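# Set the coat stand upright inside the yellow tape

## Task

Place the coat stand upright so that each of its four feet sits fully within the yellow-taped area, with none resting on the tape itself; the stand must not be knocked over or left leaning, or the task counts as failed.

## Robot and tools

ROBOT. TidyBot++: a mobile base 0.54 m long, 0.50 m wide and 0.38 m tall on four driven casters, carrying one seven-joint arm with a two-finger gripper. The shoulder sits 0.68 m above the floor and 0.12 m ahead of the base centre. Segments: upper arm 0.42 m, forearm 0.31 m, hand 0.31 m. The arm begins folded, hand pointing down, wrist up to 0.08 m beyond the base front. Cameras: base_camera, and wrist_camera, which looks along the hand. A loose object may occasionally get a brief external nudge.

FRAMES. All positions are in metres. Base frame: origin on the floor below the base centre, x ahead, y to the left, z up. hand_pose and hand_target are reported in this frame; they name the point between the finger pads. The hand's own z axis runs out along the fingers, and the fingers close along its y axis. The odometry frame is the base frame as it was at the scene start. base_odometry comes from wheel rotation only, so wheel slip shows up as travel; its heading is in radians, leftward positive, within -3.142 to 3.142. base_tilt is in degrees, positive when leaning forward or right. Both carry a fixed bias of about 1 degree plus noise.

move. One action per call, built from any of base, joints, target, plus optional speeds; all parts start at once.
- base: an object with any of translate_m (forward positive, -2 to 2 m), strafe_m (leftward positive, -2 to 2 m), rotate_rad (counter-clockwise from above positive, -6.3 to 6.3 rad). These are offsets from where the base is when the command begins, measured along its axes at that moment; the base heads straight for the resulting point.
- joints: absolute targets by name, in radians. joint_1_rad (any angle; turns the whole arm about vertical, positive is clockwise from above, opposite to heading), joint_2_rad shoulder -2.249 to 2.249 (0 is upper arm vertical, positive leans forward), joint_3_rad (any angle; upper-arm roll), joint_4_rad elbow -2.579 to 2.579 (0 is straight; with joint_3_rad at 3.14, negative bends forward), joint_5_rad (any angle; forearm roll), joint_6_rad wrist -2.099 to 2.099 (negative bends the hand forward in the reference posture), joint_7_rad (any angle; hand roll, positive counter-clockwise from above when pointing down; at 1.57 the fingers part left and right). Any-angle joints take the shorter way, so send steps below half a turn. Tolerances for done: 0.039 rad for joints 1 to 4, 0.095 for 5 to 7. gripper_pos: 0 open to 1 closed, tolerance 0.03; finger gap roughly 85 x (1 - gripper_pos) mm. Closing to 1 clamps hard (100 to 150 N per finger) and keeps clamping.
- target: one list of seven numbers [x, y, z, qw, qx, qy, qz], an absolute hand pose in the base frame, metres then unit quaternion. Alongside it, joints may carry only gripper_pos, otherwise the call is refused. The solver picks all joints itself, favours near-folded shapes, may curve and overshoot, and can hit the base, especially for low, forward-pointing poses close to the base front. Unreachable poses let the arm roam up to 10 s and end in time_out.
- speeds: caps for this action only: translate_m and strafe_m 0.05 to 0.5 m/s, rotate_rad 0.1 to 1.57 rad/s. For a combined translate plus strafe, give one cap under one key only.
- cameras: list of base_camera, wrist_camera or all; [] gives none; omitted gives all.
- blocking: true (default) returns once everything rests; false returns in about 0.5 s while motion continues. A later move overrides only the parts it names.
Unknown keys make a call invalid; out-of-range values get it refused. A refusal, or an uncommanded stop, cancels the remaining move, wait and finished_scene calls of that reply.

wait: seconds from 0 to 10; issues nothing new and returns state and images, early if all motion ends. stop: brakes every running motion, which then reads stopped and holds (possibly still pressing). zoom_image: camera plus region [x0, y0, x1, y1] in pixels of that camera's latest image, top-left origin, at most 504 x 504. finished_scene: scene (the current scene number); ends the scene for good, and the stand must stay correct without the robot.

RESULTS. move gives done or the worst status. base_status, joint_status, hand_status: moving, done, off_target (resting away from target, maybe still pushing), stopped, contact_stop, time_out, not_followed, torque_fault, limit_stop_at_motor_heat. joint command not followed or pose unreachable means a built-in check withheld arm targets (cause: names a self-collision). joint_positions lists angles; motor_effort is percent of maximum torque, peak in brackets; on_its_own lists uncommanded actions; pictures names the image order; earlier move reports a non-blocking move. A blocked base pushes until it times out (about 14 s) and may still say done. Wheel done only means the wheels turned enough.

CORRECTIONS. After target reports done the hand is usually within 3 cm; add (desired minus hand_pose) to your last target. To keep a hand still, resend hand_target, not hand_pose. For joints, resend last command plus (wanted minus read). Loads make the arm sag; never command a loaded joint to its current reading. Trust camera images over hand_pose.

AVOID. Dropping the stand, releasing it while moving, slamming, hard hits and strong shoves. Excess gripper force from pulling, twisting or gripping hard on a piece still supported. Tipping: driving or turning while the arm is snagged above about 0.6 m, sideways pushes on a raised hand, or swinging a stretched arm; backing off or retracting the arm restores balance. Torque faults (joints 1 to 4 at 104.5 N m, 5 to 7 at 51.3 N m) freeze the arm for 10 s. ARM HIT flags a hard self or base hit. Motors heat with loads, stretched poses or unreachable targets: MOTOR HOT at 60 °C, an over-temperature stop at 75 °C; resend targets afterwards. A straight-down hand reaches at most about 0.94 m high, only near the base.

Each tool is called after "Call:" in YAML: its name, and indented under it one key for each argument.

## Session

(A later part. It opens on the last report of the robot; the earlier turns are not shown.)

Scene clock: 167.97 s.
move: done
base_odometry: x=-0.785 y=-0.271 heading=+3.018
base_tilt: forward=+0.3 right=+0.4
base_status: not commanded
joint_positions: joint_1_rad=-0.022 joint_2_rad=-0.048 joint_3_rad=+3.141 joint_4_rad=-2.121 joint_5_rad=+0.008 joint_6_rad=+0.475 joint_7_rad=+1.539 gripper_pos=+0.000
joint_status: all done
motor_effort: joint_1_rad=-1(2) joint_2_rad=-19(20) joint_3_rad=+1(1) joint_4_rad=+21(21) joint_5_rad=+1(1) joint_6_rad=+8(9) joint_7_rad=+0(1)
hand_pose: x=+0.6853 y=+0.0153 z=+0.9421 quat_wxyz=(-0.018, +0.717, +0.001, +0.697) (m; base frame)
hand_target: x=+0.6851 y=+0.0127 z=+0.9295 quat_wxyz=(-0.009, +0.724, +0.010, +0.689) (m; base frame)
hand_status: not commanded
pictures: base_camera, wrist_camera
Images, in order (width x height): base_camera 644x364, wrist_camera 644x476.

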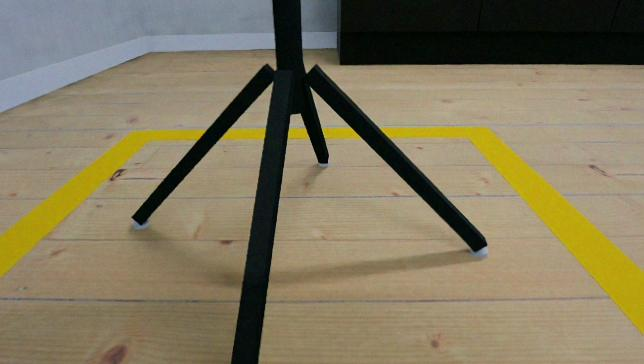

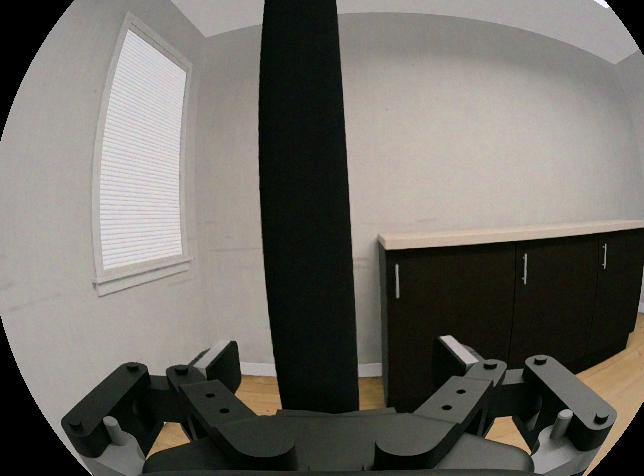

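Call:
move:
  base: {"translate_m": -0.3}

Scene clock: 173.40 s.
move: done
base_odometry: x=-0.487 y=-0.308 heading=+3.017
base_tilt: forward=+0.3 right=+0.5
base_status: done
joint_positions: joint_1_rad=-0.022 joint_2_rad=-0.046 joint_3_rad=+3.141 joint_4_rad=-2.121 joint_5_rad=+0.008 joint_6_rad=+0.475 joint_7_rad=+1.539 gripper_pos=+0.000
joint_status: not commanded
motor_effort: joint_1_rad=-1(2) joint_2_rad=-19(22) joint_3_rad=+1(1) joint_4_rad=+21(22) joint_5_rad=+0(1) joint_6_rad=+8(9) joint_7_rad=+0(1)
hand_pose: x=+0.6858 y=+0.0153 z=+0.9408 quat_wxyz=(-0.018, +0.718, +0.001, +0.696) (m; base frame)
hand_target: x=+0.6851 y=+0.0127 z=+0.9295 quat_wxyz=(-0.009, +0.724, +0.010, +0.689) (m; base frame)
hand_status: not commanded
pictures: base_camera, wrist_camera
Images, in order (width x height): base_camera 644x364, wrist_camera 644x476.

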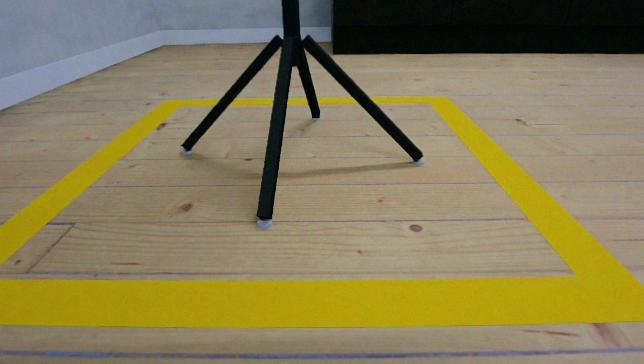

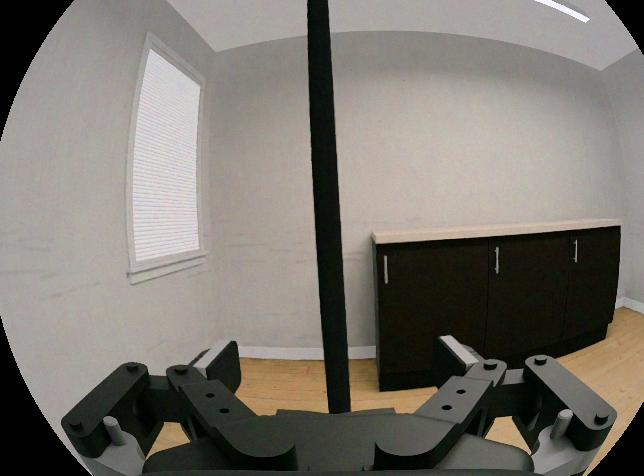

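Call:
finished_scene:
  scene: 2

The scene is finished: the task was done.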